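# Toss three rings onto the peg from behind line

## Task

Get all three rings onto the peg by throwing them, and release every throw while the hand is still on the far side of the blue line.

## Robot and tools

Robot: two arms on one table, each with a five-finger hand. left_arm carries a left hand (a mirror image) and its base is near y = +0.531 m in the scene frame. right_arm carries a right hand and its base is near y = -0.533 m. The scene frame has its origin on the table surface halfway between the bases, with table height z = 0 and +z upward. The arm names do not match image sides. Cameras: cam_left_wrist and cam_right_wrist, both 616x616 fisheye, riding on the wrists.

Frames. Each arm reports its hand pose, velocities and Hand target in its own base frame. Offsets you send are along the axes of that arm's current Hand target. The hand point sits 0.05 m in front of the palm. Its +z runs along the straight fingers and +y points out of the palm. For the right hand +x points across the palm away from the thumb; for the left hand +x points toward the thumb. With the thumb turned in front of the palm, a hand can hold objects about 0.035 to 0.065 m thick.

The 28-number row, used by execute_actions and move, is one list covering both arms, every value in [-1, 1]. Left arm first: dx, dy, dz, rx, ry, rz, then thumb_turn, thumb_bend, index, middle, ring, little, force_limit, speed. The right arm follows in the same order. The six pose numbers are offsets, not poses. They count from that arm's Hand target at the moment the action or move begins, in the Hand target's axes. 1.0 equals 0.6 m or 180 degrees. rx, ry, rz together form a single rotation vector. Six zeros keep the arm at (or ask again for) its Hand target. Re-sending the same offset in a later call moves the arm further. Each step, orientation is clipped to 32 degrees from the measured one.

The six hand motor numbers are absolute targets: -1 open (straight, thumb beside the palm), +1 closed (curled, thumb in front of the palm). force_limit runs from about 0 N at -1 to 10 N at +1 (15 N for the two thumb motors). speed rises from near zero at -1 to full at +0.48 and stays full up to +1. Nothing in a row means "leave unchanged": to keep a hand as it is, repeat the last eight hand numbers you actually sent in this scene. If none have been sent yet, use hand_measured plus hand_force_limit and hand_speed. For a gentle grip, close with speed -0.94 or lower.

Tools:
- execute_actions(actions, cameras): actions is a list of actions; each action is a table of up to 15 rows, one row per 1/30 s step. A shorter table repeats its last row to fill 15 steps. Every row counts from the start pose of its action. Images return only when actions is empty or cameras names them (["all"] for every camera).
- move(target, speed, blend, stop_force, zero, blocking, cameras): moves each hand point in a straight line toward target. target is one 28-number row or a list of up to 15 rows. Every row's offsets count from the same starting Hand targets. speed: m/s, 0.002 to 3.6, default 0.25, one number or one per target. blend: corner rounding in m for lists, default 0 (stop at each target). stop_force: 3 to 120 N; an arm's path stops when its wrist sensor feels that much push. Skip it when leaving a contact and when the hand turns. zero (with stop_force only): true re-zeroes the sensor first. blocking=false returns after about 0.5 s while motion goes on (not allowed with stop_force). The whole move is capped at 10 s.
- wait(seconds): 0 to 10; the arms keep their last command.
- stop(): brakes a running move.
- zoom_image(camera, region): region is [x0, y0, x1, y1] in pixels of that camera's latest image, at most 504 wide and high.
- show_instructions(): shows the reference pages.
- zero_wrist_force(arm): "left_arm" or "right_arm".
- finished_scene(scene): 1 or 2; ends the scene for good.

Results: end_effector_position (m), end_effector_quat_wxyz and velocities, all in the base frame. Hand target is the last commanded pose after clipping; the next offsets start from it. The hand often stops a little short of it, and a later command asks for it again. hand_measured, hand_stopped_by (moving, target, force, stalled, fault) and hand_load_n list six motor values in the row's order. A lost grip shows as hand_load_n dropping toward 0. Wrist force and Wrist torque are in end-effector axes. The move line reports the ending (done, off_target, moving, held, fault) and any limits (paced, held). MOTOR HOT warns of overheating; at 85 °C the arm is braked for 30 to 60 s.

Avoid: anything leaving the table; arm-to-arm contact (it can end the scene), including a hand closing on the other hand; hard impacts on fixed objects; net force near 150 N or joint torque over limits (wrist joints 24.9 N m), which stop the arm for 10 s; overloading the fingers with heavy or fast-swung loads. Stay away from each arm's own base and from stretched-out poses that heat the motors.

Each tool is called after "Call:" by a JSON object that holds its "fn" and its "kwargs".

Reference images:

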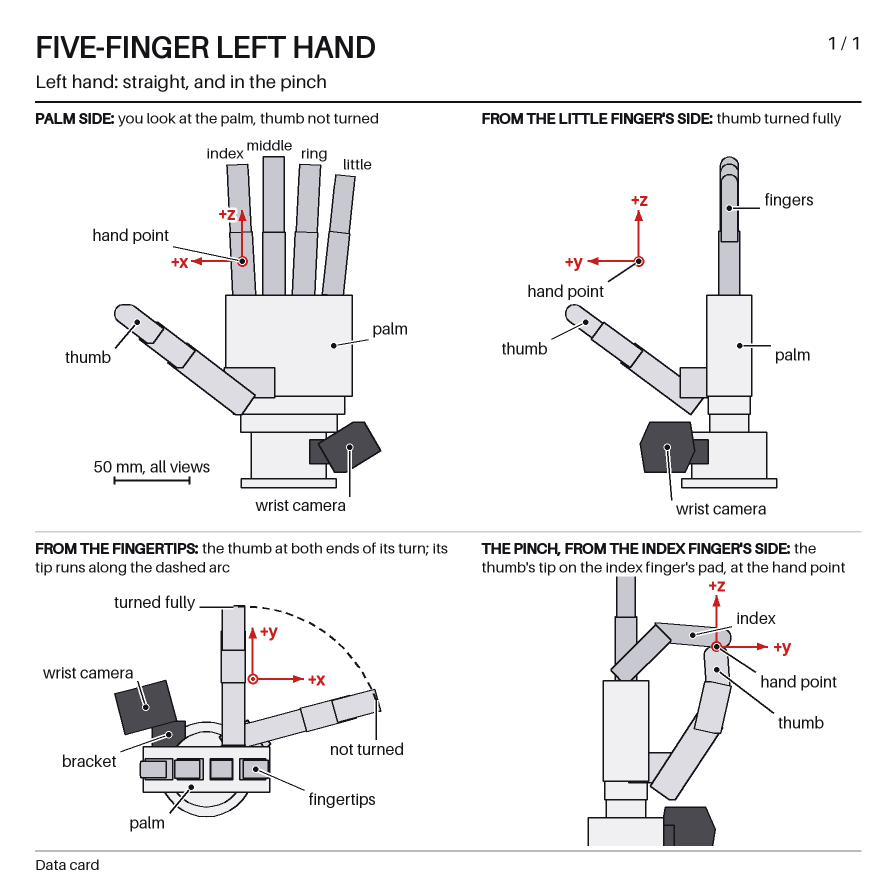

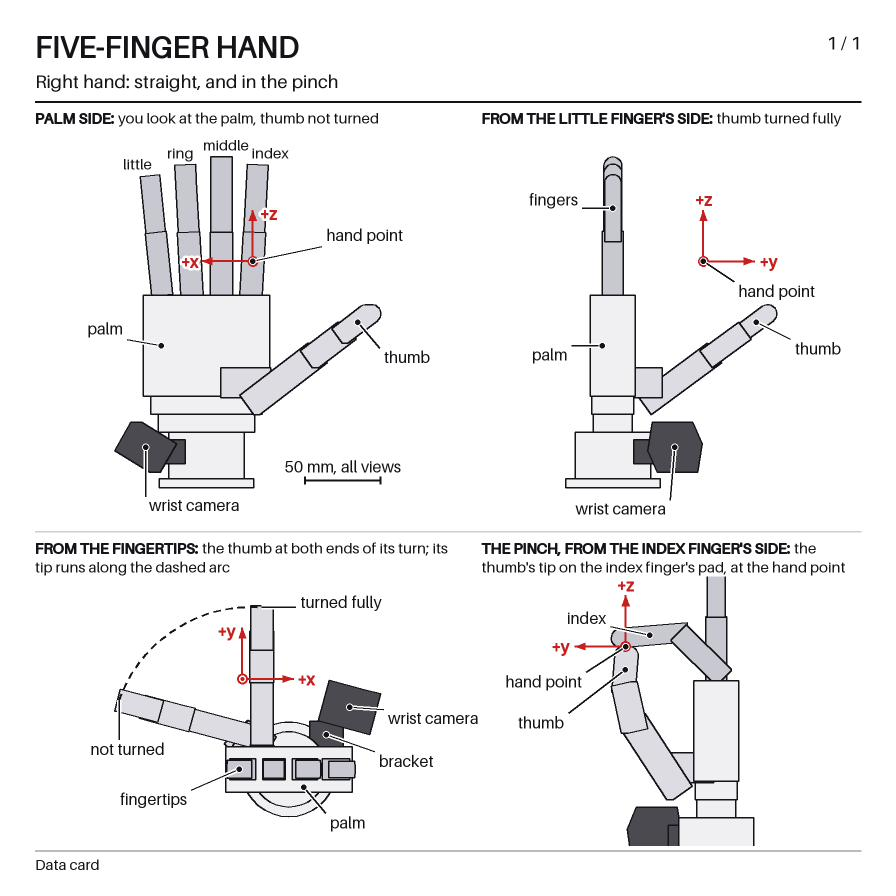

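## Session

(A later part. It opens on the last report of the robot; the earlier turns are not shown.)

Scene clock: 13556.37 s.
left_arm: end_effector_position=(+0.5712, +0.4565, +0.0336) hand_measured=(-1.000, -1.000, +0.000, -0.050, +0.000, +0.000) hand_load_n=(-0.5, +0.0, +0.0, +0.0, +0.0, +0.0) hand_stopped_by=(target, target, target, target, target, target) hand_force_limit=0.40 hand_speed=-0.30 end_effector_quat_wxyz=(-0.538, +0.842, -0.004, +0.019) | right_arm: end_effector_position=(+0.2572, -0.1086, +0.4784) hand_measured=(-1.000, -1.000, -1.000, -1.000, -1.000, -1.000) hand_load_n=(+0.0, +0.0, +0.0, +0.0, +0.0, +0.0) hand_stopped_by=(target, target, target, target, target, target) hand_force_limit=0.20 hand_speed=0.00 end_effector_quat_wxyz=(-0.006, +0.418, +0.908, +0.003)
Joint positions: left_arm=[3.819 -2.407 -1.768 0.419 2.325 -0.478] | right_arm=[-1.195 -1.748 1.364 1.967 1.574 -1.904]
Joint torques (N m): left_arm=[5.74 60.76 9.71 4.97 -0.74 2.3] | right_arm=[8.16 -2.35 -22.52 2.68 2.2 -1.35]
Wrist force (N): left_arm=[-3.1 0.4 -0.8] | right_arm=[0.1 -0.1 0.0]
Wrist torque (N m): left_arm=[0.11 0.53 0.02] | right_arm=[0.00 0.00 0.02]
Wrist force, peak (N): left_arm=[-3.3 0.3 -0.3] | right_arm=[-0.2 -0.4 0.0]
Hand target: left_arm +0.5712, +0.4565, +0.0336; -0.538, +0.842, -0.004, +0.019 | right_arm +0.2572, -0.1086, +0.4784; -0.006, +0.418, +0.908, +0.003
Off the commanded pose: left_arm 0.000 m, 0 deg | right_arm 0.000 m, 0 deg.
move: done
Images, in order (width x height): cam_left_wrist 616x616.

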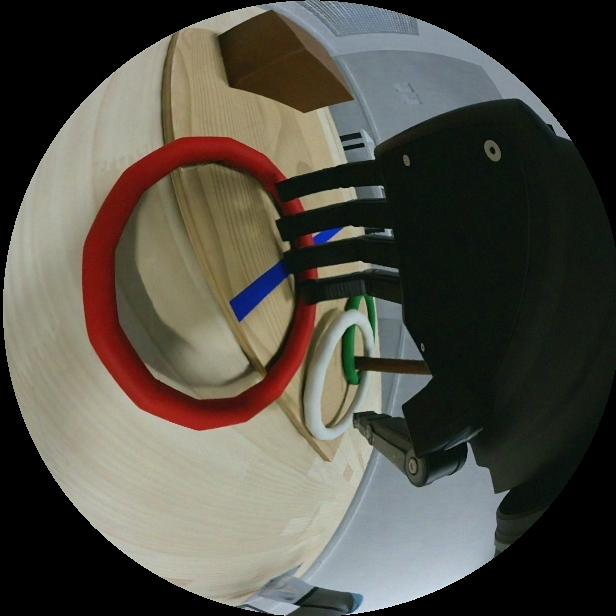

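Call:
{"fn": "move", "kwargs": {"target": [0.0045,-0.1307,-0.0653,0,0,0,-1,-1,0,-0.05,0,0,0.4,-0.3,0,0,0,0,0,0,-1,-1,-1,-1,-1,-1,0.2,0], "speed": 0.06, "cameras": ["cam_left_wrist"]}}

Call:
{"fn": "zoom_image", "kwargs": {"camera": "cam_left_wrist", "region": [130, 170, 370, 410]}}

Scene clock: 13584.10 s.
left_arm: end_effector_position=(+0.5714, +0.4539, +0.1214) hand_measured=(-1.000, -1.000, +0.000, -0.050, +0.000, +0.000) hand_load_n=(+0.0, +0.0, +0.0, +0.0, +0.0, +0.0) hand_stopped_by=(target, target, target, target, target, target) hand_force_limit=0.40 hand_speed=-0.30 end_effector_quat_wxyz=(-0.538, +0.842, -0.004, +0.019) | right_arm: end_effector_position=(+0.2572, -0.1086, +0.4784) hand_measured=(-1.000, -1.000, -1.000, -1.000, -1.000, -1.000) hand_load_n=(+0.0, +0.0, +0.0, +0.0, +0.0, +0.0) hand_stopped_by=(target, target, target, target, target, target) hand_force_limit=0.20 hand_speed=0.00 end_effector_quat_wxyz=(-0.006, +0.418, +0.908, +0.003)
Joint positions: left_arm=[3.815 -2.233 -1.775 0.252 2.328 -0.482] | right_arm=[-1.195 -1.748 1.364 1.967 1.574 -1.904]
Joint torques (N m): left_arm=[-4.1 36.8 16.71 4.94 1.52 -2.02] | right_arm=[7.66 -3.77 -22.82 2.86 2.3 -1.54]
Wrist force (N): left_arm=[-2.7 0.7 -0.6] | right_arm=[0.0 -0.1 -0.1]
Wrist torque (N m): left_arm=[0.15 0.48 0.08] | right_arm=[0.00 0.03 0.01]
Wrist force, peak (N): left_arm=[-3.1 0.6 -1.0] | right_arm=[-0.1 -0.6 -0.1]
Hand target: left_arm +0.5714, +0.4539, +0.1213; -0.538, +0.842, -0.004, +0.019 | right_arm +0.2572, -0.1086, +0.4784; -0.006, +0.418, +0.908, +0.003
Off the commanded pose: left_arm 0.000 m, 0 deg | right_arm 0.000 m, 0 deg.
move: done
Images, in order (width x height): cam_left_wrist 616x616.

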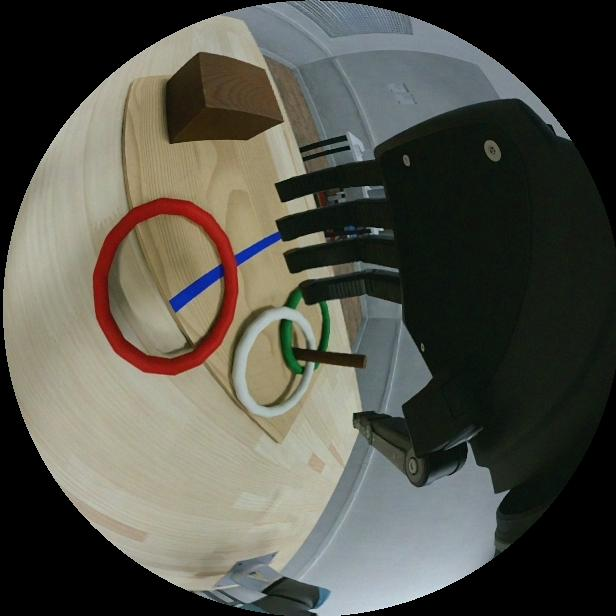

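Scaled by 2.100 from the camera's 616x616 image, which has a finer 880x880 frame.

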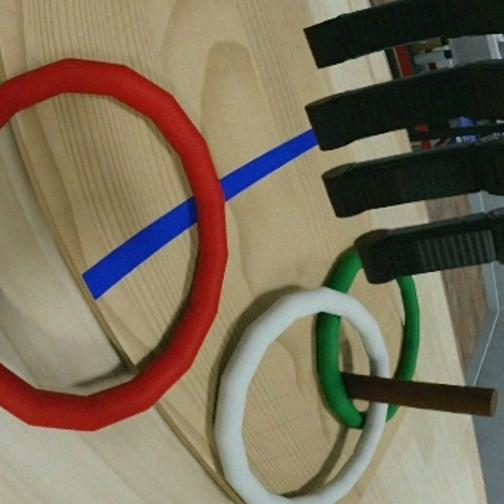

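Call:
{"fn": "move", "kwargs": {"target": [[-0.0217,0.0289,-0.0636,0,0,0,-1,-1,0,-0.05,0,0,0.4,-0.3,0,0,0,0,0,0,-1,-1,-1,-1,-1,-1,0.2,0],[-0.0254,0.1617,-0.0021,0,0,0,-1,-1,0,-0.05,0,0,0.4,-0.3,0,0,0,0,0,0,-1,-1,-1,-1,-1,-1,0.2,0],[-0.0248,0.1276,0.0714,0,0,0,-1,-1,0,-0.05,0,0,0.4,-0.3,0,0,0,0,0,0,-1,-1,-1,-1,-1,-1,0.2,0],[0.0080,0.1285,0.0715,0,0,0,-1,-1,0,-0.05,0,0,0.4,-0.3,0,0,0,0,0,0,-1,-1,-1,-1,-1,-1,0.2,0],[0.0117,-0.0043,0.0100,0,0,0,-1,-1,0,-0.05,0,0,0.4,-0.3,0,0,0,0,0,0,-1,-1,-1,-1,-1,-1,0.2,0]], "speed": 0.07, "stop_force": 10, "cameras": ["cam_left_wrist"]}}

Call:
{"fn": "zoom_image", "kwargs": {"camera": "cam_left_wrist", "region": [80, 170, 320, 410]}}

Scene clock: 13625.67 s.
left_arm: end_effector_position=(+0.5786, +0.4602, +0.1213) hand_measured=(-1.000, -1.000, +0.000, -0.050, +0.000, +0.000) hand_load_n=(+0.0, +0.0, +0.0, +0.0, +0.0, +0.0) hand_stopped_by=(target, target, target, target, target, target) hand_force_limit=0.40 hand_speed=-0.30 end_effector_quat_wxyz=(-0.538, +0.842, -0.004, +0.019) | right_arm: end_effector_position=(+0.2572, -0.1086, +0.4784) hand_measured=(-1.000, -1.000, -1.000, -1.000, -1.000, -1.000) hand_load_n=(+0.0, +0.0, +0.0, +0.0, +0.0, +0.0) hand_stopped_by=(target, target, target, target, target, target) hand_force_limit=0.20 hand_speed=0.00 end_effector_quat_wxyz=(-0.006, +0.418, +0.908, +0.003)
Joint positions: left_arm=[3.816 -2.248 -1.745 0.237 2.327 -0.481] | right_arm=[-1.195 -1.748 1.364 1.967 1.574 -1.904]
Joint torques (N m): left_arm=[4.81 37.78 7.86 4.8 -0.27 -1.75] | right_arm=[8.49 -4.76 -23.06 3.12 2.26 -1.39]
Wrist force (N): left_arm=[-2.8 0.6 -0.8] | right_arm=[-0.1 -0.1 -0.1]
Wrist torque (N m): left_arm=[0.14 0.49 -0.01] | right_arm=[-0.01 0.04 0.01]
Wrist force, peak (N): left_arm=[-2.9 1.8 -1.0] | right_arm=[-0.4 -0.5 -0.2]
Hand target: left_arm +0.5786, +0.4602, +0.1213; -0.538, +0.842, -0.004, +0.019 | right_arm +0.2572, -0.1086, +0.4784; -0.006, +0.418, +0.908, +0.003
Off the commanded pose: left_arm 0.000 m, 0 deg | right_arm 0.000 m, 0 deg.
move: done
Images, in order (width x height): cam_left_wrist 616x616.

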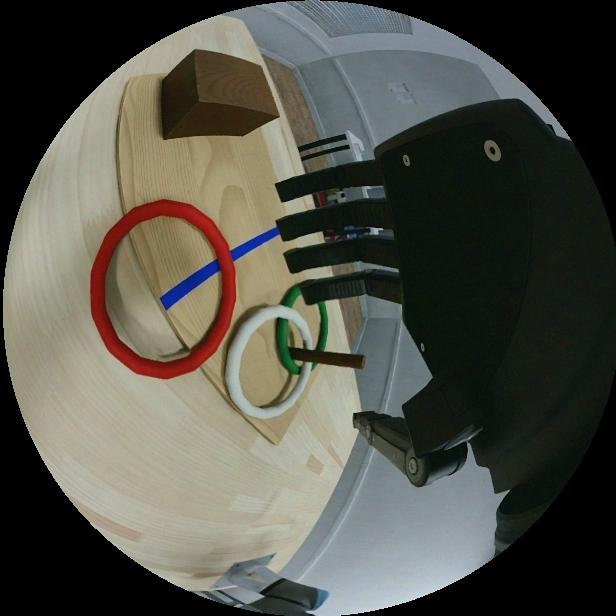

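Scaled by 2.100 from the camera's 616x616 image, which has a finer 880x880 frame.

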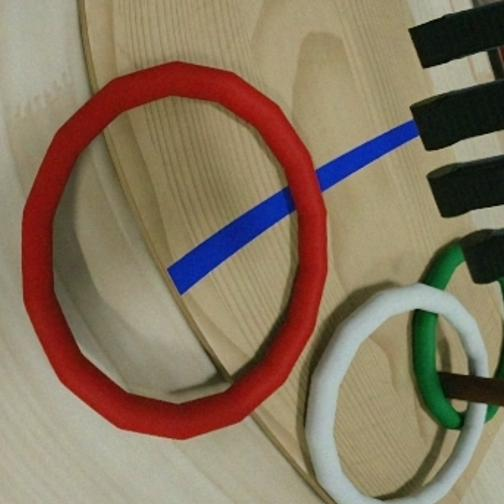

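Call:
{"fn": "execute_actions", "kwargs": {"actions": [], "cameras": ["cam_left_wrist"]}}

Scene clock: 13717.87 s.
left_arm: end_effector_position=(+0.5786, +0.4602, +0.1213) hand_measured=(-1.000, -1.000, +0.000, -0.050, +0.000, +0.000) hand_load_n=(+0.0, +0.0, +0.0, +0.0, +0.0, +0.0) hand_stopped_by=(target, target, target, target, target, target) hand_force_limit=0.40 hand_speed=-0.30 end_effector_quat_wxyz=(-0.538, +0.842, -0.004, +0.019) | right_arm: end_effector_position=(+0.2572, -0.1086, +0.4784) hand_measured=(-1.000, -1.000, -1.000, -1.000, -1.000, -1.000) hand_load_n=(+0.0, +0.0, +0.0, +0.0, +0.0, +0.0) hand_stopped_by=(target, target, target, target, target, target) hand_force_limit=0.20 hand_speed=0.00 end_effector_quat_wxyz=(-0.006, +0.418, +0.908, +0.003)
Joint positions: left_arm=[3.816 -2.248 -1.745 0.237 2.327 -0.481] | right_arm=[-1.195 -1.748 1.364 1.967 1.574 -1.904]
Joint velocities: within noise
Joint torques (N m): left_arm=[-2.66 37.64 8.39 2.94 1.61 -1.69] | right_arm=[7.87 -6.78 -22.06 2.52 2.24 -1.43]
Wrist force (N): left_arm=[-2.9 0.5 -0.6] | right_arm=[0.1 -0.3 0.2]
Wrist torque (N m): left_arm=[0.12 0.51 -0.02] | right_arm=[-0.06 -0.01 0.02]
Wrist force, peak (N): left_arm=[-3.2 0.5 -0.8] | right_arm=[-0.3 -0.6 -0.1]
Hand target: left_arm +0.5786, +0.4602, +0.1213; -0.538, +0.842, -0.004, +0.019 | right_arm +0.2572, -0.1086, +0.4784; -0.006, +0.418, +0.908, +0.003
Off the commanded pose: left_arm 0.000 m, 0 deg | right_arm 0.000 m, 0 deg.
Images, in order (width x height): cam_left_wrist 616x616.

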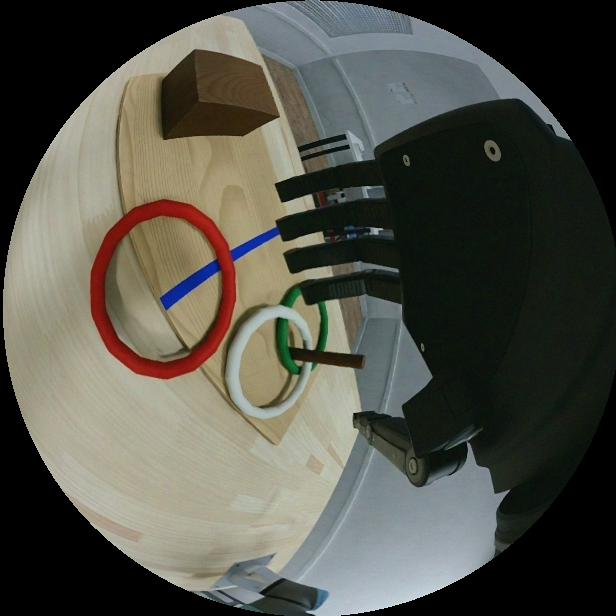

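Call:
{"fn": "move", "kwargs": {"target": [[-0.0293,0.0985,0.0238,0,0,0,-1,-1,0,-0.05,0,0,0.4,-0.3,0,0,0,0,0,0,-1,-1,-1,-1,-1,-1,0.2,0],[-0.0305,0.1405,0.0433,0,0,0,-1,-1,0,-0.05,0,0,0.4,-0.3,0,0,0,0,0,0,-1,-1,-1,-1,-1,-1,0.2,0]], "speed": 0.1, "stop_force": 6, "cameras": ["cam_left_wrist"]}}

Scene clock: 13759.23 s.
left_arm: end_effector_position=(+0.5624, +0.4488, +0.0334) hand_measured=(-1.000, -1.000, +0.000, -0.050, +0.000, +0.000) hand_load_n=(+0.0, +0.0, +0.0, +0.0, +0.0, +0.0) hand_stopped_by=(target, target, target, target, target, target) hand_force_limit=0.40 hand_speed=-0.30 end_effector_quat_wxyz=(-0.538, +0.842, -0.004, +0.019) | right_arm: end_effector_position=(+0.2572, -0.1086, +0.4784) hand_measured=(-1.000, -1.000, -1.000, -1.000, -1.000, -1.000) hand_load_n=(+0.0, +0.0, +0.0, +0.0, +0.0, +0.0) hand_stopped_by=(target, target, target, target, target, target) hand_force_limit=0.20 hand_speed=0.00 end_effector_quat_wxyz=(-0.006, +0.418, +0.908, +0.003)
Joint positions: left_arm=[3.818 -2.393 -1.804 0.442 2.325 -0.479] | right_arm=[-1.195 -1.748 1.364 1.967 1.574 -1.904]
Joint torques (N m): left_arm=[3.42 47.84 4.26 2.67 0.35 2.24] | right_arm=[8.38 -8.41 -22.16 2.29 2.21 -1.41]
Wrist force (N): left_arm=[-2.8 0.7 -0.7] | right_arm=[0.0 -0.1 -0.1]
Wrist torque (N m): left_arm=[0.15 0.48 -0.11] | right_arm=[-0.02 0.02 0.01]
Wrist force, peak (N): left_arm=[-3.1 1.3 -0.8] | right_arm=[-0.2 -0.7 -0.1]
Hand target: left_arm +0.5624, +0.4488, +0.0334; -0.538, +0.842, -0.004, +0.019 | right_arm +0.2572, -0.1086, +0.4784; -0.006, +0.418, +0.908, +0.003
Off the commanded pose: left_arm 0.000 m, 0 deg | right_arm 0.000 m, 0 deg.
move: done
Images, in order (width x height): cam_left_wrist 616x616.

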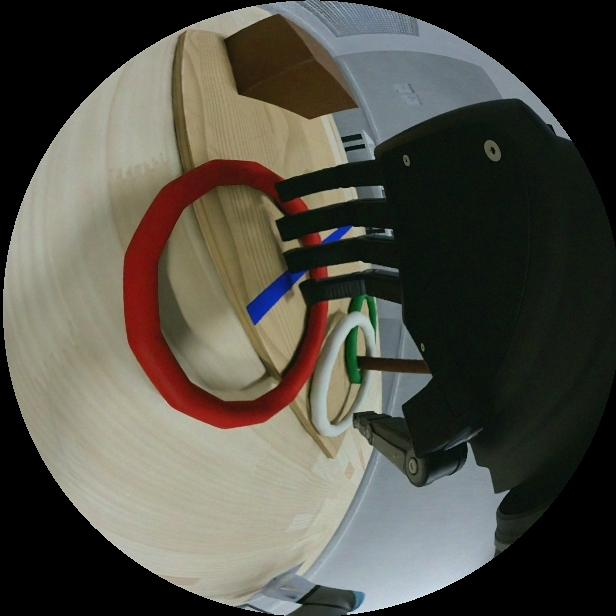

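Call:
{"fn": "move", "kwargs": {"target": [0.0003,-0.0178,0.0386,0,0,0,-1,-1,0,-0.05,0,0,0.4,-0.3,0,0,0,0,0,0,-1,-1,-1,-1,-1,-1,0.2,0], "speed": 0.05, "stop_force": 8, "cameras": ["cam_left_wrist"]}}

Call:
{"fn": "move", "kwargs": {"target": [0.0032,-0.1227,-0.0684,0,0,0,-1,-1,0,-0.05,0,0,0.4,-0.3,0,0,0,0,0,0,-1,-1,-1,-1,-1,-1,0.2,0], "speed": 0.15, "cameras": ["cam_left_wrist"]}}

Scene clock: 13769.27 s.
left_arm: end_effector_position=(+0.5632, +0.4743, +0.0334) hand_measured=(-1.000, -1.000, +0.000, -0.050, +0.000, +0.000) hand_load_n=(+0.0, +0.0, +0.0, +0.0, +0.0, +0.0) hand_stopped_by=(target, target, target, target, target, target) hand_force_limit=0.40 hand_speed=-0.30 end_effector_quat_wxyz=(-0.538, +0.842, -0.004, +0.019) | right_arm: end_effector_position=(+0.2572, -0.1086, +0.4784) hand_measured=(-1.000, -1.000, -1.000, -1.000, -1.000, -1.000) hand_load_n=(+0.0, +0.0, +0.0, +0.0, +0.0, +0.0) hand_stopped_by=(target, target, target, target, target, target) hand_force_limit=0.20 hand_speed=0.00 end_effector_quat_wxyz=(-0.006, +0.418, +0.908, +0.003)
Joint positions: left_arm=[3.852 -2.412 -1.76 0.434 2.298 -0.453] | right_arm=[-1.195 -1.748 1.364 1.967 1.574 -1.904]
Joint torques (N m): left_arm=[-6.71 60.56 4.6 4.67 1.83 -2.01] | right_arm=[8.4 -8.37 -22.03 2.16 2.29 -1.47]
Wrist force (N): left_arm=[-2.8 0.5 -0.8] | right_arm=[-0.3 -0.3 0.0]
Wrist torque (N m): left_arm=[0.12 0.50 -0.06] | right_arm=[-0.04 0.08 -0.02]
Wrist force, peak (N): left_arm=[-3.0 0.7 -1.1] | right_arm=[0.0 -0.5 0.2]
Hand target: left_arm +0.5632, +0.4743, +0.0334; -0.538, +0.842, -0.004, +0.019 | right_arm +0.2572, -0.1086, +0.4784; -0.006, +0.418, +0.908, +0.003
Off the commanded pose: left_arm 0.000 m, 0 deg | right_arm 0.000 m, 0 deg.
move: done
Images, in order (width x height): cam_left_wrist 616x616.

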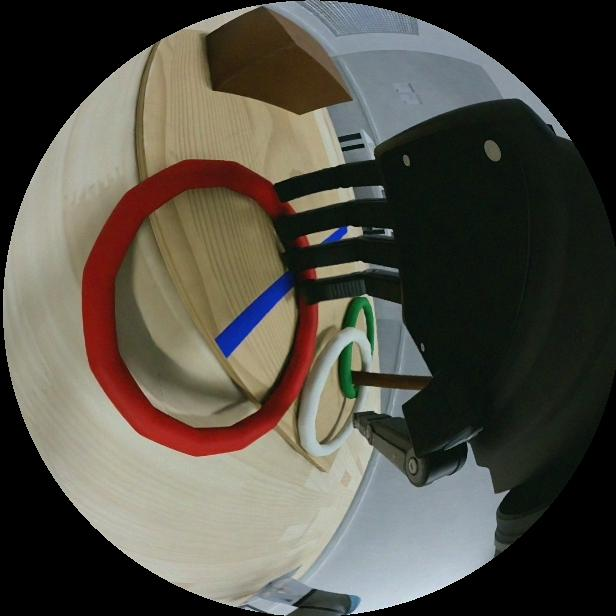

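Scene clock: 13770.30 s.
left_arm: end_effector_position=(+0.5627, +0.4680, +0.1174) hand_measured=(-1.000, -1.000, +0.000, -0.050, +0.000, +0.000) hand_load_n=(+0.0, +0.0, +0.0, +0.0, +0.0, +0.0) hand_stopped_by=(target, target, target, target, target, target) hand_force_limit=0.40 hand_speed=-0.30 end_effector_quat_wxyz=(-0.538, +0.842, -0.004, +0.019) | right_arm: end_effector_position=(+0.2572, -0.1086, +0.4784) hand_measured=(-1.000, -1.000, -1.000, -1.000, -1.000, -1.000) hand_load_n=(+0.0, +0.0, +0.0, +0.0, +0.0, +0.0) hand_stopped_by=(target, target, target, target, target, target) hand_force_limit=0.20 hand_speed=0.00 end_effector_quat_wxyz=(-0.006, +0.418, +0.908, +0.003)
Joint positions: left_arm=[3.844 -2.242 -1.777 0.277 2.304 -0.459] | right_arm=[-1.195 -1.748 1.364 1.967 1.574 -1.904]
Joint torques (N m): left_arm=[3.89 51.63 22.62 3.27 -0.67 -0.44] | right_arm=[8.41 -8.81 -21.97 2.2 2.17 -1.42]
Wrist force (N): left_arm=[-2.8 0.5 -0.7] | right_arm=[-0.1 0.0 0.1]
Wrist torque (N m): left_arm=[0.12 0.49 0.08] | right_arm=[0.00 0.04 0.01]
Wrist force, peak (N): left_arm=[-3.0 2.1 -0.1] | right_arm=[0.2 -0.4 0.1]
Hand target: left_arm +0.5627, +0.4680, +0.1174; -0.538, +0.842, -0.004, +0.019 | right_arm +0.2572, -0.1086, +0.4784; -0.006, +0.418, +0.908, +0.003
Off the commanded pose: left_arm 0.000 m, 0 deg | right_arm 0.000 m, 0 deg.
move: done
Images, in order (width x height): cam_left_wrist 616x616.

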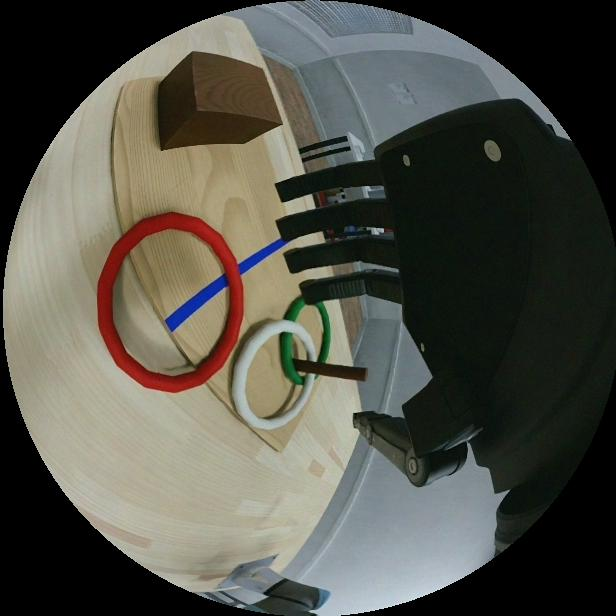

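Call:
{"fn": "move", "kwargs": {"target": [[-0.057,0.0625,-0.1383,0,0,0,1,-0.45,0,-0.05,-0.65,-0.65,0.4,-0.3,0,0,0,0,0,0,-1,-1,-1,-1,-1,-1,0.2,0],[-0.0594,0.1493,-0.0981,0,0,0,1,-0.45,0,-0.05,-0.65,-0.65,0.4,-0.3,0,0,0,0,0,0,-1,-1,-1,-1,-1,-1,0.2,0]], "speed": 0.15, "cameras": ["cam_left_wrist"]}}

Scene clock: 13791.67 s.
left_arm: end_effector_position=(+0.5262, +0.3780, +0.0600) hand_measured=(+1.000, -0.450, +0.000, -0.050, -0.650, -0.650) hand_load_n=(+0.0, +0.0, +0.0, +0.0, +0.0, +0.0) hand_stopped_by=(target, target, target, target, target, target) hand_force_limit=0.40 hand_speed=-0.30 end_effector_quat_wxyz=(-0.538, +0.842, -0.004, +0.019) | right_arm: end_effector_position=(+0.2572, -0.1086, +0.4784) hand_measured=(-1.000, -1.000, -1.000, -1.000, -1.000, -1.000) hand_load_n=(+0.0, +0.0, +0.0, +0.0, +0.0, +0.0) hand_stopped_by=(target, target, target, target, target, target) hand_force_limit=0.20 hand_speed=0.00 end_effector_quat_wxyz=(-0.006, +0.418, +0.908, +0.003)
Joint positions: left_arm=[3.752 -2.253 -2.008 0.467 2.378 -0.534] | right_arm=[-1.195 -1.748 1.364 1.967 1.574 -1.904]
Joint torques (N m): left_arm=[-4.3 37.6 7.25 2.04 1.85 1.89] | right_arm=[8.35 -9.15 -22.32 2.1 2.34 -1.48]
Wrist force (N): left_arm=[-2.7 0.5 -0.7] | right_arm=[-0.2 -0.2 0.1]
Wrist torque (N m): left_arm=[0.14 0.47 -0.09] | right_arm=[-0.04 0.04 0.00]
Wrist force, peak (N): left_arm=[-3.2 1.0 -1.6] | right_arm=[-0.3 -0.4 0.0]
Hand target: left_arm +0.5262, +0.3779, +0.0599; -0.538, +0.842, -0.004, +0.019 | right_arm +0.2572, -0.1086, +0.4784; -0.006, +0.418, +0.908, +0.003
Off the commanded pose: left_arm 0.000 m, 0 deg | right_arm 0.000 m, 0 deg.
move: done
Images, in order (width x height): cam_left_wrist 616x616.

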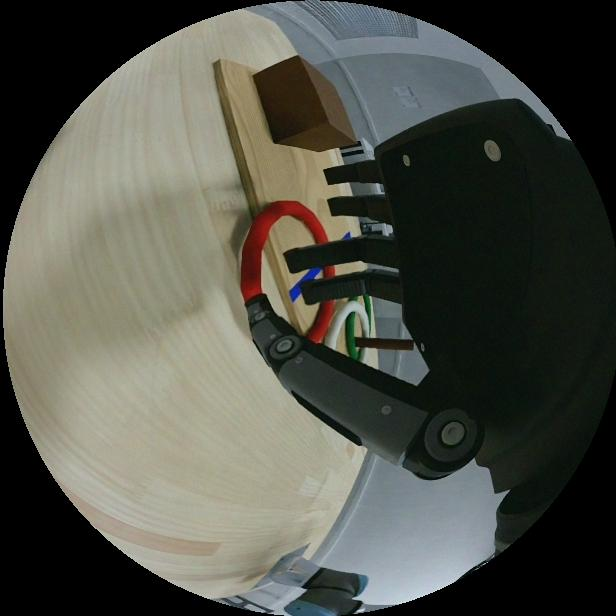

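Call:
{"fn": "move", "kwargs": {"target": [-0.0008,0.026,0.0231,0,0,0,1,-0.45,0,-0.05,-0.65,-0.65,0.4,-0.3,0,0,0,0,0,0,-1,-1,-1,-1,-1,-1,0.2,0], "speed": 0.08, "stop_force": 3, "cameras": ["cam_left_wrist"]}}

Call:
{"fn": "zoom_image", "kwargs": {"camera": "cam_left_wrist", "region": [210, 150, 390, 350]}}

Scene clock: 13802.50 s.
left_arm: end_effector_position=(+0.5264, +0.3840, +0.0399) hand_measured=(+1.000, -0.450, +0.000, -0.050, -0.650, -0.650) hand_load_n=(+0.0, +0.0, +0.0, +0.0, +0.0, +0.0) hand_stopped_by=(target, target, target, target, target, target) hand_force_limit=0.40 hand_speed=-0.30 end_effector_quat_wxyz=(-0.538, +0.842, -0.004, +0.019) | right_arm: end_effector_position=(+0.2572, -0.1086, +0.4784) hand_measured=(-1.000, -1.000, -1.000, -1.000, -1.000, -1.000) hand_load_n=(+0.0, +0.0, +0.0, +0.0, +0.0, +0.0) hand_stopped_by=(target, target, target, target, target, target) hand_force_limit=0.20 hand_speed=0.00 end_effector_quat_wxyz=(-0.006, +0.418, +0.908, +0.003)
Joint positions: left_arm=[3.762 -2.304 -1.996 0.512 2.371 -0.526] | right_arm=[-1.195 -1.748 1.364 1.967 1.574 -1.904]
Joint torques (N m): left_arm=[-6.25 54.93 1.83 0.25 1.92 -1.74] | right_arm=[7.91 -9.02 -21.85 1.95 2.31 -1.44]
Wrist force (N): left_arm=[-2.9 0.5 -0.5] | right_arm=[-0.1 -0.1 0.1]
Wrist torque (N m): left_arm=[0.12 0.50 -0.13] | right_arm=[-0.01 0.03 0.01]
Wrist force, peak (N): left_arm=[-3.1 0.4 -0.6] | right_arm=[-0.3 -0.5 0.1]
Hand target: left_arm +0.5264, +0.3839, +0.0399; -0.538, +0.842, -0.004, +0.019 | right_arm +0.2572, -0.1086, +0.4784; -0.006, +0.418, +0.908, +0.003
Off the commanded pose: left_arm 0.000 m, 0 deg | right_arm 0.000 m, 0 deg.
move: done
Images, in order (width x height): cam_left_wrist 616x616.

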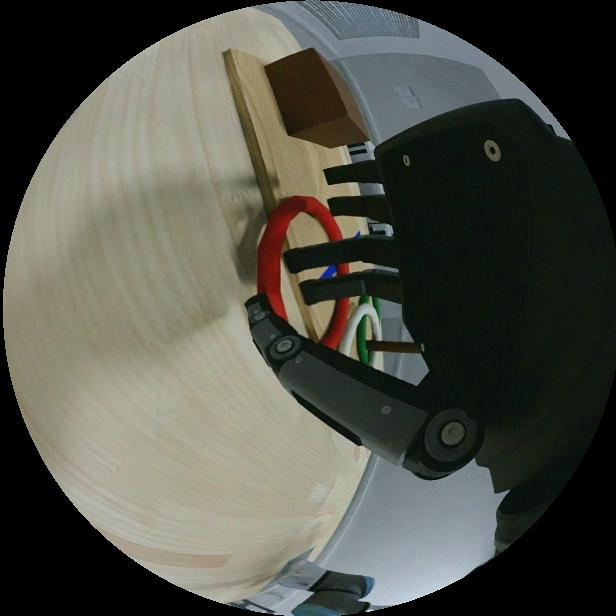

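Scaled by 2.520 from the camera's 616x616 image, which has a finer 880x880 frame.

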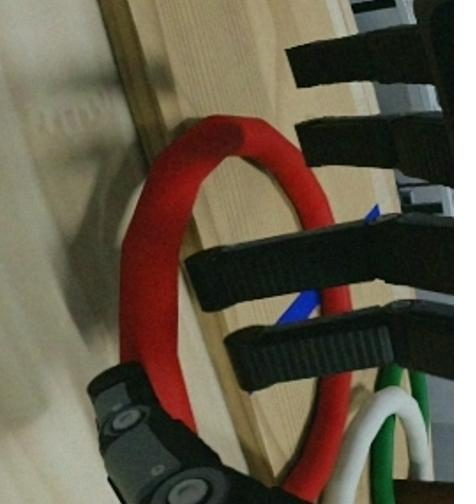

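Call:
{"fn": "move", "kwargs": {"target": [0.0201,-0.0027,0.0069,0,0,0,1,-0.45,0,-0.05,-0.65,-0.65,0.4,-0.3,0,0,0,0,0,0,-1,-1,-1,-1,-1,-1,0.2,0], "speed": 0.08, "stop_force": 3, "cameras": ["cam_left_wrist"]}}

Call:
{"fn": "zoom_image", "kwargs": {"camera": "cam_left_wrist", "region": [210, 150, 390, 350]}}

Scene clock: 13822.00 s.
left_arm: end_effector_position=(+0.5386, +0.3881, +0.0400) hand_measured=(+1.000, -0.450, +0.000, -0.050, -0.650, -0.650) hand_load_n=(+0.0, +0.0, +0.0, +0.0, +0.0, +0.0) hand_stopped_by=(target, target, target, target, target, target) hand_force_limit=0.40 hand_speed=-0.30 end_effector_quat_wxyz=(-0.538, +0.842, -0.004, +0.019) | right_arm: end_effector_position=(+0.2572, -0.1086, +0.4784) hand_measured=(-1.000, -1.000, -1.000, -1.000, -1.000, -1.000) hand_load_n=(+0.0, +0.0, +0.0, +0.0, +0.0, +0.0) hand_stopped_by=(target, target, target, target, target, target) hand_force_limit=0.20 hand_speed=0.00 end_effector_quat_wxyz=(-0.006, +0.418, +0.908, +0.003)
Joint positions: left_arm=[3.754 -2.317 -1.958 0.482 2.377 -0.532] | right_arm=[-1.195 -1.748 1.364 1.967 1.574 -1.904]
Joint torques (N m): left_arm=[3.71 55.85 2.74 4.99 -0.78 1.94] | right_arm=[8.45 -9.74 -21.92 1.85 2.29 -1.4]
Wrist force (N): left_arm=[-2.7 0.5 -0.5] | right_arm=[0.1 -0.3 0.0]
Wrist torque (N m): left_arm=[0.13 0.48 0.05] | right_arm=[-0.04 0.01 0.01]
Wrist force, peak (N): left_arm=[-3.3 0.6 -0.7] | right_arm=[-0.1 -0.6 0.0]
Hand target: left_arm +0.5386, +0.3881, +0.0400; -0.538, +0.842, -0.004, +0.019 | right_arm +0.2572, -0.1086, +0.4784; -0.006, +0.418, +0.908, +0.003
Off the commanded pose: left_arm 0.000 m, 0 deg | right_arm 0.000 m, 0 deg.
move: done
Images, in order (width x height): cam_left_wrist 616x616.

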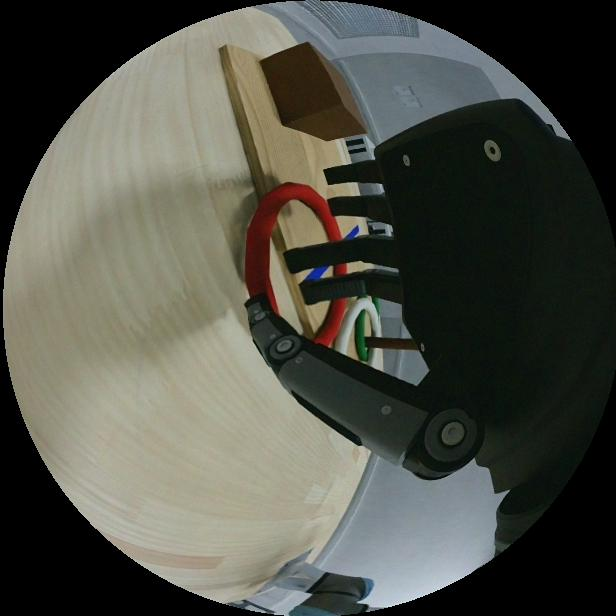

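Scaled by 2.520 from the camera's 616x616 image, which has a finer 880x880 frame.

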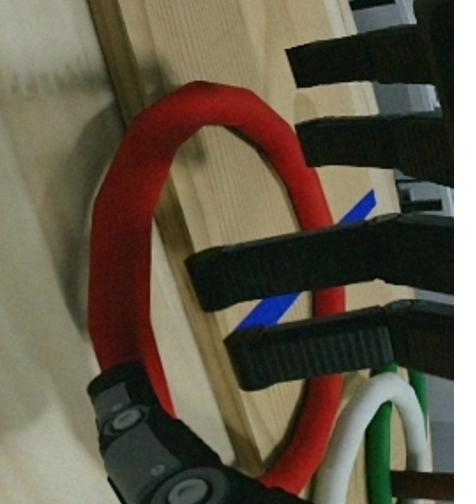

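Call:
{"fn": "move", "kwargs": {"target": [0.0027,0.0251,0.0033,0,0,0,1,-0.45,0,-0.05,-0.65,-0.65,0.4,-0.3,0,0,0,0,0,0,-1,-1,-1,-1,-1,-1,0.2,0], "speed": 0.03, "stop_force": 3, "cameras": ["cam_left_wrist"]}}

Call:
{"fn": "zoom_image", "kwargs": {"camera": "cam_left_wrist", "region": [210, 150, 390, 350]}}

Scene clock: 13834.70 s.
left_arm: end_effector_position=(+0.5405, +0.3835, +0.0255) hand_measured=(+1.000, -0.450, +0.000, -0.050, -0.650, -0.650) hand_load_n=(+0.0, +0.0, +0.0, +0.0, +0.0, +0.0) hand_stopped_by=(target, target, target, target, target, target) hand_force_limit=0.40 hand_speed=-0.30 end_effector_quat_wxyz=(-0.538, +0.842, -0.004, +0.019) | right_arm: end_effector_position=(+0.2572, -0.1086, +0.4784) hand_measured=(-1.000, -1.000, -1.000, -1.000, -1.000, -1.000) hand_load_n=(+0.0, -0.5, +0.0, +0.0, +0.0, +0.0) hand_stopped_by=(target, target, target, target, target, target) hand_force_limit=0.20 hand_speed=0.00 end_effector_quat_wxyz=(-0.006, +0.418, +0.908, +0.003)
Joint positions: left_arm=[3.745 -2.349 -1.954 0.505 2.384 -0.54] | right_arm=[-1.195 -1.748 1.364 1.967 1.574 -1.904]
Joint torques (N m): left_arm=[4.57 56.08 3.07 0.2 -0.69 1.84] | right_arm=[8.28 -10.1 -22.02 1.85 2.28 -1.48]
Wrist force (N): left_arm=[-2.8 0.5 -0.6] | right_arm=[0.1 -0.2 0.1]
Wrist torque (N m): left_arm=[0.14 0.48 0.05] | right_arm=[-0.03 0.01 0.02]
Wrist force, peak (N): left_arm=[-3.0 0.5 -0.8] | right_arm=[-0.2 -0.4 0.3]
Hand target: left_arm +0.5405, +0.3835, +0.0255; -0.538, +0.842, -0.004, +0.019 | right_arm +0.2572, -0.1086, +0.4784; -0.006, +0.418, +0.908, +0.003
Off the commanded pose: left_arm 0.000 m, 0 deg | right_arm 0.000 m, 0 deg.
move: done
Images, in order (width x height): cam_left_wrist 616x616.

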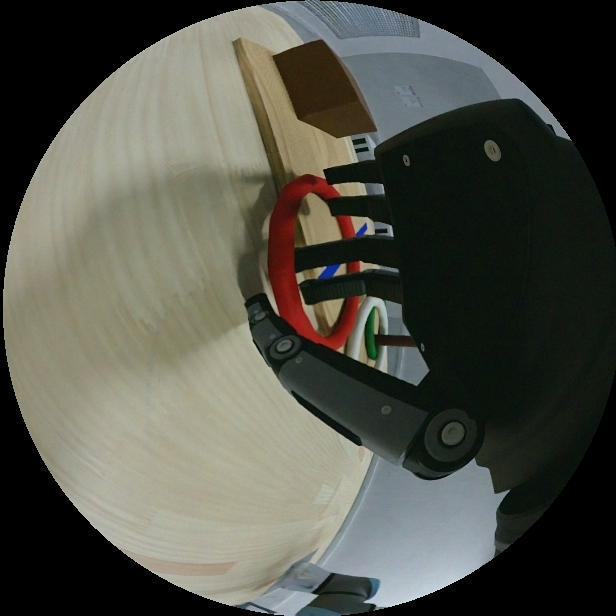

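Scaled by 2.520 from the camera's 616x616 image, which has a finer 880x880 frame.

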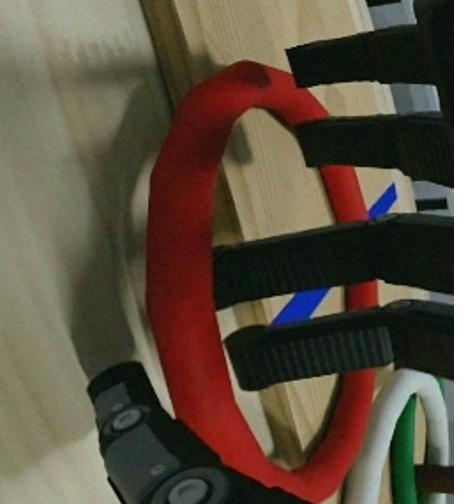

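Call:
{"fn": "execute_actions", "kwargs": {"actions": [[[0,0,0,0,0,0,1,-0.3,0,-0.05,-0.65,-0.65,0.4,-0.8,0,0,0,0,0,0,-1,-1,-1,-1,-1,-1,0.2,0]]]}}

Call:
{"fn": "execute_actions", "kwargs": {"actions": [[[0,0,0,0,0,0,1,-0.3,0.4,0.4,-0.65,-0.65,0.4,-0.9,0,0,0,0,0,0,-1,-1,-1,-1,-1,-1,0.2,0]]], "cameras": ["cam_left_wrist"]}}

Scene clock: 13842.03 s.
left_arm: end_effector_position=(+0.5405, +0.3835, +0.0255) hand_measured=(+1.000, -0.300, +0.000, -0.050, -0.650, -0.650) hand_load_n=(+0.0, +0.5, +0.0, +0.0, +0.0, +0.0) hand_stopped_by=(target, target, target, target, target, target) hand_force_limit=0.40 hand_speed=-0.80 end_effector_quat_wxyz=(-0.538, +0.842, -0.004, +0.019) | right_arm: end_effector_position=(+0.2572, -0.1086, +0.4784) hand_measured=(-1.000, -1.000, -1.000, -1.000, -1.000, -1.000) hand_load_n=(+0.0, +0.0, +0.0, +0.0, +0.0, +0.0) hand_stopped_by=(target, target, target, target, target, target) hand_force_limit=0.20 hand_speed=0.00 end_effector_quat_wxyz=(-0.006, +0.418, +0.908, +0.003)
Joint positions: left_arm=[3.745 -2.349 -1.954 0.505 2.384 -0.54] | right_arm=[-1.195 -1.748 1.364 1.967 1.574 -1.904]
Joint torques (N m): left_arm=[4.8 56.33 2.39 0.28 -0.58 1.88] | right_arm=[8.05 -10.36 -21.36 1.78 2.3 -1.37]
Wrist force (N): left_arm=[-2.8 0.5 -0.7] | right_arm=[-0.1 -0.1 -0.1]
Wrist torque (N m): left_arm=[0.13 0.48 0.05] | right_arm=[0.00 0.04 0.01]
Wrist force, peak (N): left_arm=[-3.2 0.5 -0.6] | right_arm=[0.0 -0.5 0.2]
Hand target: left_arm +0.5405, +0.3835, +0.0255; -0.538, +0.842, -0.004, +0.019 | right_arm +0.2572, -0.1086, +0.4784; -0.006, +0.418, +0.908, +0.003
Off the commanded pose: left_arm 0.000 m, 0 deg | right_arm 0.000 m, 0 deg.
Step readings (end_effector_position of left_arm | right_arm):
0: (+0.5405, +0.3835, +0.0255) | (+0.2572, -0.1086, +0.4784)
1: (+0.5405, +0.3835, +0.0255) | (+0.2572, -0.1086, +0.4784)
2: (+0.5405, +0.3835, +0.0255) | (+0.2572, -0.1086, +0.4784)
4: (+0.5405, +0.3835, +0.0255) | (+0.2572, -0.1086, +0.4784)
8: (+0.5405, +0.3835, +0.0255) | (+0.2572, -0.1086, +0.4784)
15: (+0.5405, +0.3835, +0.0255) | (+0.2572, -0.1086, +0.4784)

Scene clock: 13842.90 s.
left_arm: end_effector_position=(+0.5405, +0.3835, +0.0255) hand_measured=(+1.000, -0.302, +0.164, +0.114, -0.650, -0.650) hand_load_n=(+2.0, +7.5, +7.0, +7.0, +0.0, +0.0) hand_stopped_by=(target, target, force, force, target, target) hand_force_limit=0.40 hand_speed=-0.90 end_effector_quat_wxyz=(-0.538, +0.842, -0.004, +0.019) | right_arm: end_effector_position=(+0.2572, -0.1086, +0.4784) hand_measured=(-1.000, -1.000, -1.000, -1.000, -1.000, -1.000) hand_load_n=(+0.0, +0.0, +0.0, +0.0, +0.0, +0.0) hand_stopped_by=(target, target, target, target, target, target) hand_force_limit=0.20 hand_speed=0.00 end_effector_quat_wxyz=(-0.006, +0.418, +0.908, +0.003)
Joint positions: left_arm=[3.745 -2.349 -1.954 0.505 2.384 -0.54] | right_arm=[-1.195 -1.748 1.364 1.967 1.574 -1.904]
Joint torques (N m): left_arm=[4.83 56.22 2.86 0.62 -0.42 1.89] | right_arm=[8.45 -10.63 -21.7 1.89 2.24 -1.45]
Wrist force (N): left_arm=[-2.9 0.9 -0.4] | right_arm=[0.0 -0.2 -0.1]
Wrist torque (N m): left_arm=[0.08 0.49 0.05] | right_arm=[-0.02 0.03 0.00]
Wrist force, peak (N): left_arm=[-3.1 1.0 -0.3] | right_arm=[0.1 -0.3 -0.2]
Hand target: left_arm +0.5405, +0.3835, +0.0255; -0.538, +0.842, -0.004, +0.019 | right_arm +0.2572, -0.1086, +0.4784; -0.006, +0.418, +0.908, +0.003
Off the commanded pose: left_arm 0.000 m, 0 deg | right_arm 0.000 m, 0 deg.
Step readings (end_effector_position of left_arm | right_arm):
0: (+0.5405, +0.3835, +0.0255) | (+0.2572, -0.1086, +0.4784)
1: (+0.5405, +0.3835, +0.0255) | (+0.2572, -0.1086, +0.4784)
2: (+0.5405, +0.3835, +0.0255) | (+0.2572, -0.1086, +0.4784)
4: (+0.5405, +0.3835, +0.0255) | (+0.2572, -0.1086, +0.4784)
8: (+0.5405, +0.3835, +0.0255) | (+0.2572, -0.1086, +0.4784)
15: (+0.5405, +0.3835, +0.0255) | (+0.2572, -0.1086, +0.4784)
Images, in order (width x height): cam_left_wrist 616x616.

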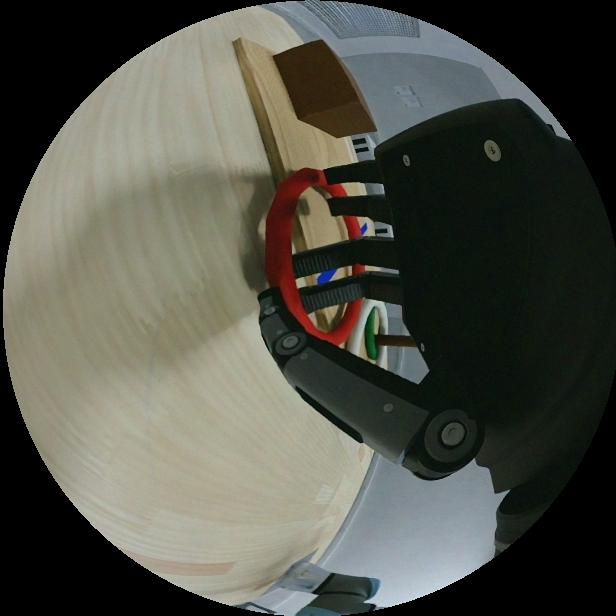

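Call:
{"fn": "execute_actions", "kwargs": {"actions": [[[0,0,0,0,0,0,1,-0.3,0.4,0.1,-0.65,-0.65,0.4,-0.9,0,0,0,0,0,0,-1,-1,-1,-1,-1,-1,0.2,0]]]}}

Call:
{"fn": "move", "kwargs": {"target": [0.0013,-0.0454,-0.021,0,0,0,1,-0.3,0.4,0.1,-0.65,-0.65,0.4,-0.9,0,0,0,0,0,0,-1,-1,-1,-1,-1,-1,0.2,0], "speed": 0.06, "cameras": ["cam_left_wrist"]}}

Call:
{"fn": "zoom_image", "kwargs": {"camera": "cam_left_wrist", "region": [210, 150, 390, 350]}}

Scene clock: 13849.07 s.
left_arm: end_effector_position=(+0.5405, +0.3835, +0.0255) hand_measured=(+1.000, -0.302, +0.164, +0.098, -0.650, -0.650) hand_load_n=(+0.0, +6.0, +7.0, +5.0, +0.0, +0.0) hand_stopped_by=(target, target, force, target, target, target) hand_force_limit=0.40 hand_speed=-0.90 end_effector_quat_wxyz=(-0.538, +0.842, -0.004, +0.019) | right_arm: end_effector_position=(+0.2572, -0.1086, +0.4784) hand_measured=(-1.000, -1.000, -1.000, -1.000, -1.000, -1.000) hand_load_n=(+0.0, +0.0, +0.0, +0.0, +0.0, +0.5) hand_stopped_by=(target, target, target, target, target, target) hand_force_limit=0.20 hand_speed=0.00 end_effector_quat_wxyz=(-0.006, +0.418, +0.908, +0.003)
Joint positions: left_arm=[3.745 -2.349 -1.954 0.505 2.384 -0.54] | right_arm=[-1.195 -1.748 1.364 1.967 1.574 -1.904]
Joint torques (N m): left_arm=[4.55 56.03 6.49 4.01 1.16 1.83] | right_arm=[8.18 -10.61 -21.15 1.73 2.3 -1.42]
Wrist force (N): left_arm=[-2.8 1.3 -0.3] | right_arm=[-0.1 -0.2 -0.1]
Wrist torque (N m): left_arm=[0.12 0.48 0.04] | right_arm=[-0.02 0.04 0.01]
Wrist force, peak (N): left_arm=[-3.0 1.3 -0.4] | right_arm=[-0.1 -0.5 -0.1]
Hand target: left_arm +0.5405, +0.3835, +0.0255; -0.538, +0.842, -0.004, +0.019 | right_arm +0.2572, -0.1086, +0.4784; -0.006, +0.418, +0.908, +0.003
Off the commanded pose: left_arm 0.000 m, 0 deg | right_arm 0.000 m, 0 deg.
Step readings (end_effector_position of left_arm | right_arm):
0: (+0.5405, +0.3835, +0.0255) | (+0.2572, -0.1086, +0.4784)
1: (+0.5405, +0.3835, +0.0255) | (+0.2572, -0.1086, +0.4784)
2: (+0.5405, +0.3835, +0.0255) | (+0.2572, -0.1086, +0.4784)
4: (+0.5405, +0.3835, +0.0255) | (+0.2572, -0.1086, +0.4784)
8: (+0.5405, +0.3835, +0.0255) | (+0.2572, -0.1086, +0.4784)
15: (+0.5405, +0.3835, +0.0255) | (+0.2572, -0.1086, +0.4784)

Scene clock: 13849.87 s.
left_arm: end_effector_position=(+0.5404, +0.3835, +0.0555) hand_measured=(+1.000, -0.302, +0.164, +0.098, -0.650, -0.650) hand_load_n=(+0.0, +5.5, +7.0, +5.0, +0.0, +0.0) hand_stopped_by=(target, target, force, target, target, target) hand_force_limit=0.40 hand_speed=-0.90 end_effector_quat_wxyz=(-0.538, +0.842, -0.004, +0.019) end_effector_velocity=(+0.000, +0.000, -0.002) end_effector_angular_velocity=(+0.000, +0.000, +0.000) | right_arm: end_effector_position=(+0.2572, -0.1086, +0.4784) hand_measured=(-1.000, -1.000, -1.000, -1.000, -1.000, -1.000) hand_load_n=(+0.0, +0.0, +0.0, +0.0, +0.0, +0.0) hand_stopped_by=(target, target, target, target, target, target) hand_force_limit=0.20 hand_speed=0.00 end_effector_quat_wxyz=(-0.006, +0.418, +0.908, +0.003)
Joint positions: left_arm=[3.745 -2.28 -1.963 0.444 2.384 -0.54] | right_arm=[-1.195 -1.748 1.364 1.967 1.574 -1.904]
Joint velocities: left_arm=[0 -0.004 -0.001 0.005 0 0] | right_arm=[within noise]
Joint torques (N m): left_arm=[5.45 34.65 11.71 4.99 0.37 -1.43] | right_arm=[8.32 -10.41 -21.02 1.74 2.2 -1.45]
Wrist force (N): left_arm=[-2.9 1.2 -0.2] | right_arm=[-0.2 -0.3 -0.1]
Wrist torque (N m): left_arm=[0.11 0.49 0.02] | right_arm=[-0.04 0.06 0.00]
Wrist force, peak (N): left_arm=[-3.0 2.1 -0.1] | right_arm=[-0.3 -0.4 0.1]
Hand target: left_arm +0.5404, +0.3835, +0.0555; -0.538, +0.842, -0.004, +0.019 | right_arm +0.2572, -0.1086, +0.4784; -0.006, +0.418, +0.908, +0.003
Off the commanded pose: left_arm 0.000 m, 0 deg | right_arm 0.000 m, 0 deg.
move: done
Images, in order (width x height): cam_left_wrist 616x616.

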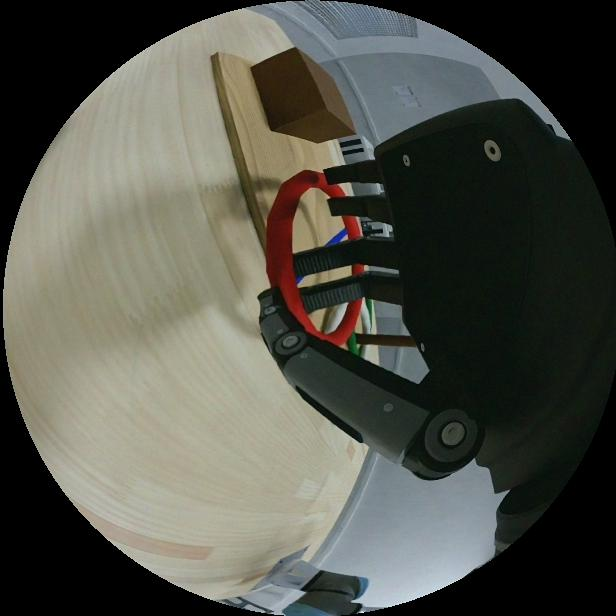

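Scaled by 2.520 from the camera's 616x616 image, which has a finer 880x880 frame.

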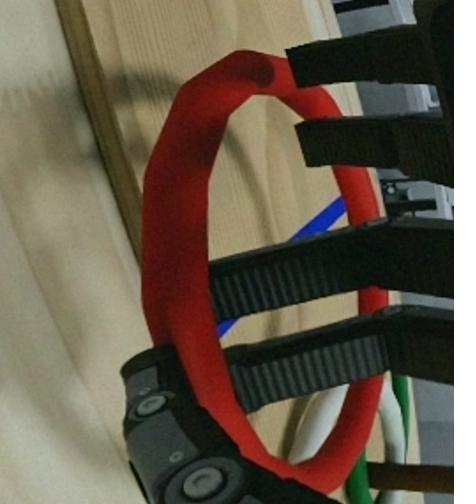

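Call:
{"fn": "move", "kwargs": {"target": [[0.0063,-0.2268,-0.1051,0,0,0,1,-0.3,0.4,0.1,-0.65,-0.65,0.4,-0.9,0,0,0,0,0,0,-1,-1,-1,-1,-1,-1,0.2,0],[-0.3602,-0.5077,-0.1322,0.0032,-0.117,-0.0542,1,-0.3,0.4,0.1,-0.65,-0.65,0.4,-0.9,0,0,0,0,0,0,-1,-1,-1,-1,-1,-1,0.2,0]], "speed": 0.15, "blend": 0.03, "cameras": ["cam_left_wrist"]}}

Scene clock: 13865.40 s.
left_arm: end_effector_position=(+0.3176, +0.4453, +0.3594) hand_measured=(+1.000, -0.302, +0.164, +0.098, -0.650, -0.650) hand_load_n=(+0.0, +6.0, +7.0, +5.5, +0.0, +0.0) hand_stopped_by=(target, target, force, target, target, target) hand_force_limit=0.40 hand_speed=-0.90 end_effector_quat_wxyz=(-0.531, +0.826, +0.166, -0.090) | right_arm: end_effector_position=(+0.2572, -0.1086, +0.4784) hand_measured=(-1.000, -1.000, -1.000, -1.000, -1.000, -1.000) hand_load_n=(+0.0, +0.0, +0.0, +0.0, +0.0, +0.0) hand_stopped_by=(target, target, target, target, target, target) hand_force_limit=0.20 hand_speed=0.00 end_effector_quat_wxyz=(-0.006, +0.418, +0.908, +0.003)
Joint positions: left_arm=[4.051 -1.529 -1.986 -0.357 2.46 -0.637] | right_arm=[-1.195 -1.748 1.364 1.967 1.574 -1.904]
Joint torques (N m): left_arm=[1.5 18.76 13.58 4.29 -0.62 -0.08] | right_arm=[8.35 -10.86 -21.26 1.66 2.25 -1.43]
Wrist force (N): left_arm=[-2.8 1.2 -0.5] | right_arm=[0.1 -0.1 0.2]
Wrist torque (N m): left_arm=[0.12 0.48 0.07] | right_arm=[-0.02 0.01 0.02]
Wrist force, peak (N): left_arm=[-2.9 2.8 0.3] | right_arm=[0.0 -0.4 -0.4]
Hand target: left_arm +0.3176, +0.4454, +0.3594; -0.531, +0.826, +0.166, -0.090 | right_arm +0.2572, -0.1086, +0.4784; -0.006, +0.418, +0.908, +0.003
Off the commanded pose: left_arm 0.000 m, 0 deg | right_arm 0.000 m, 0 deg.
move: done
Images, in order (width x height): cam_left_wrist 616x616.

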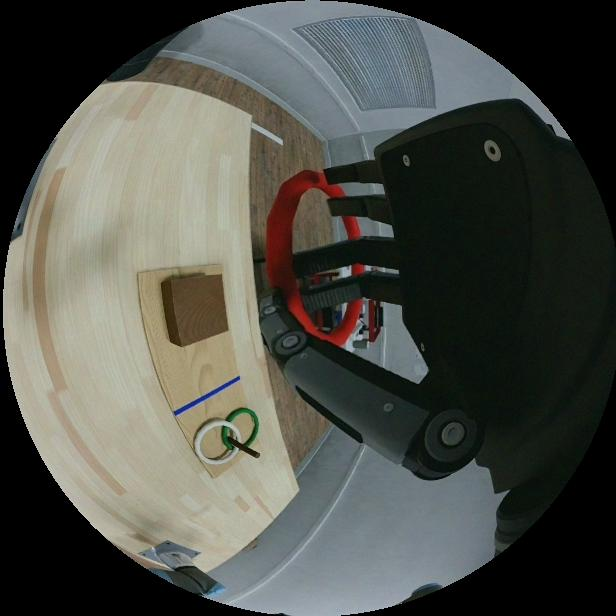

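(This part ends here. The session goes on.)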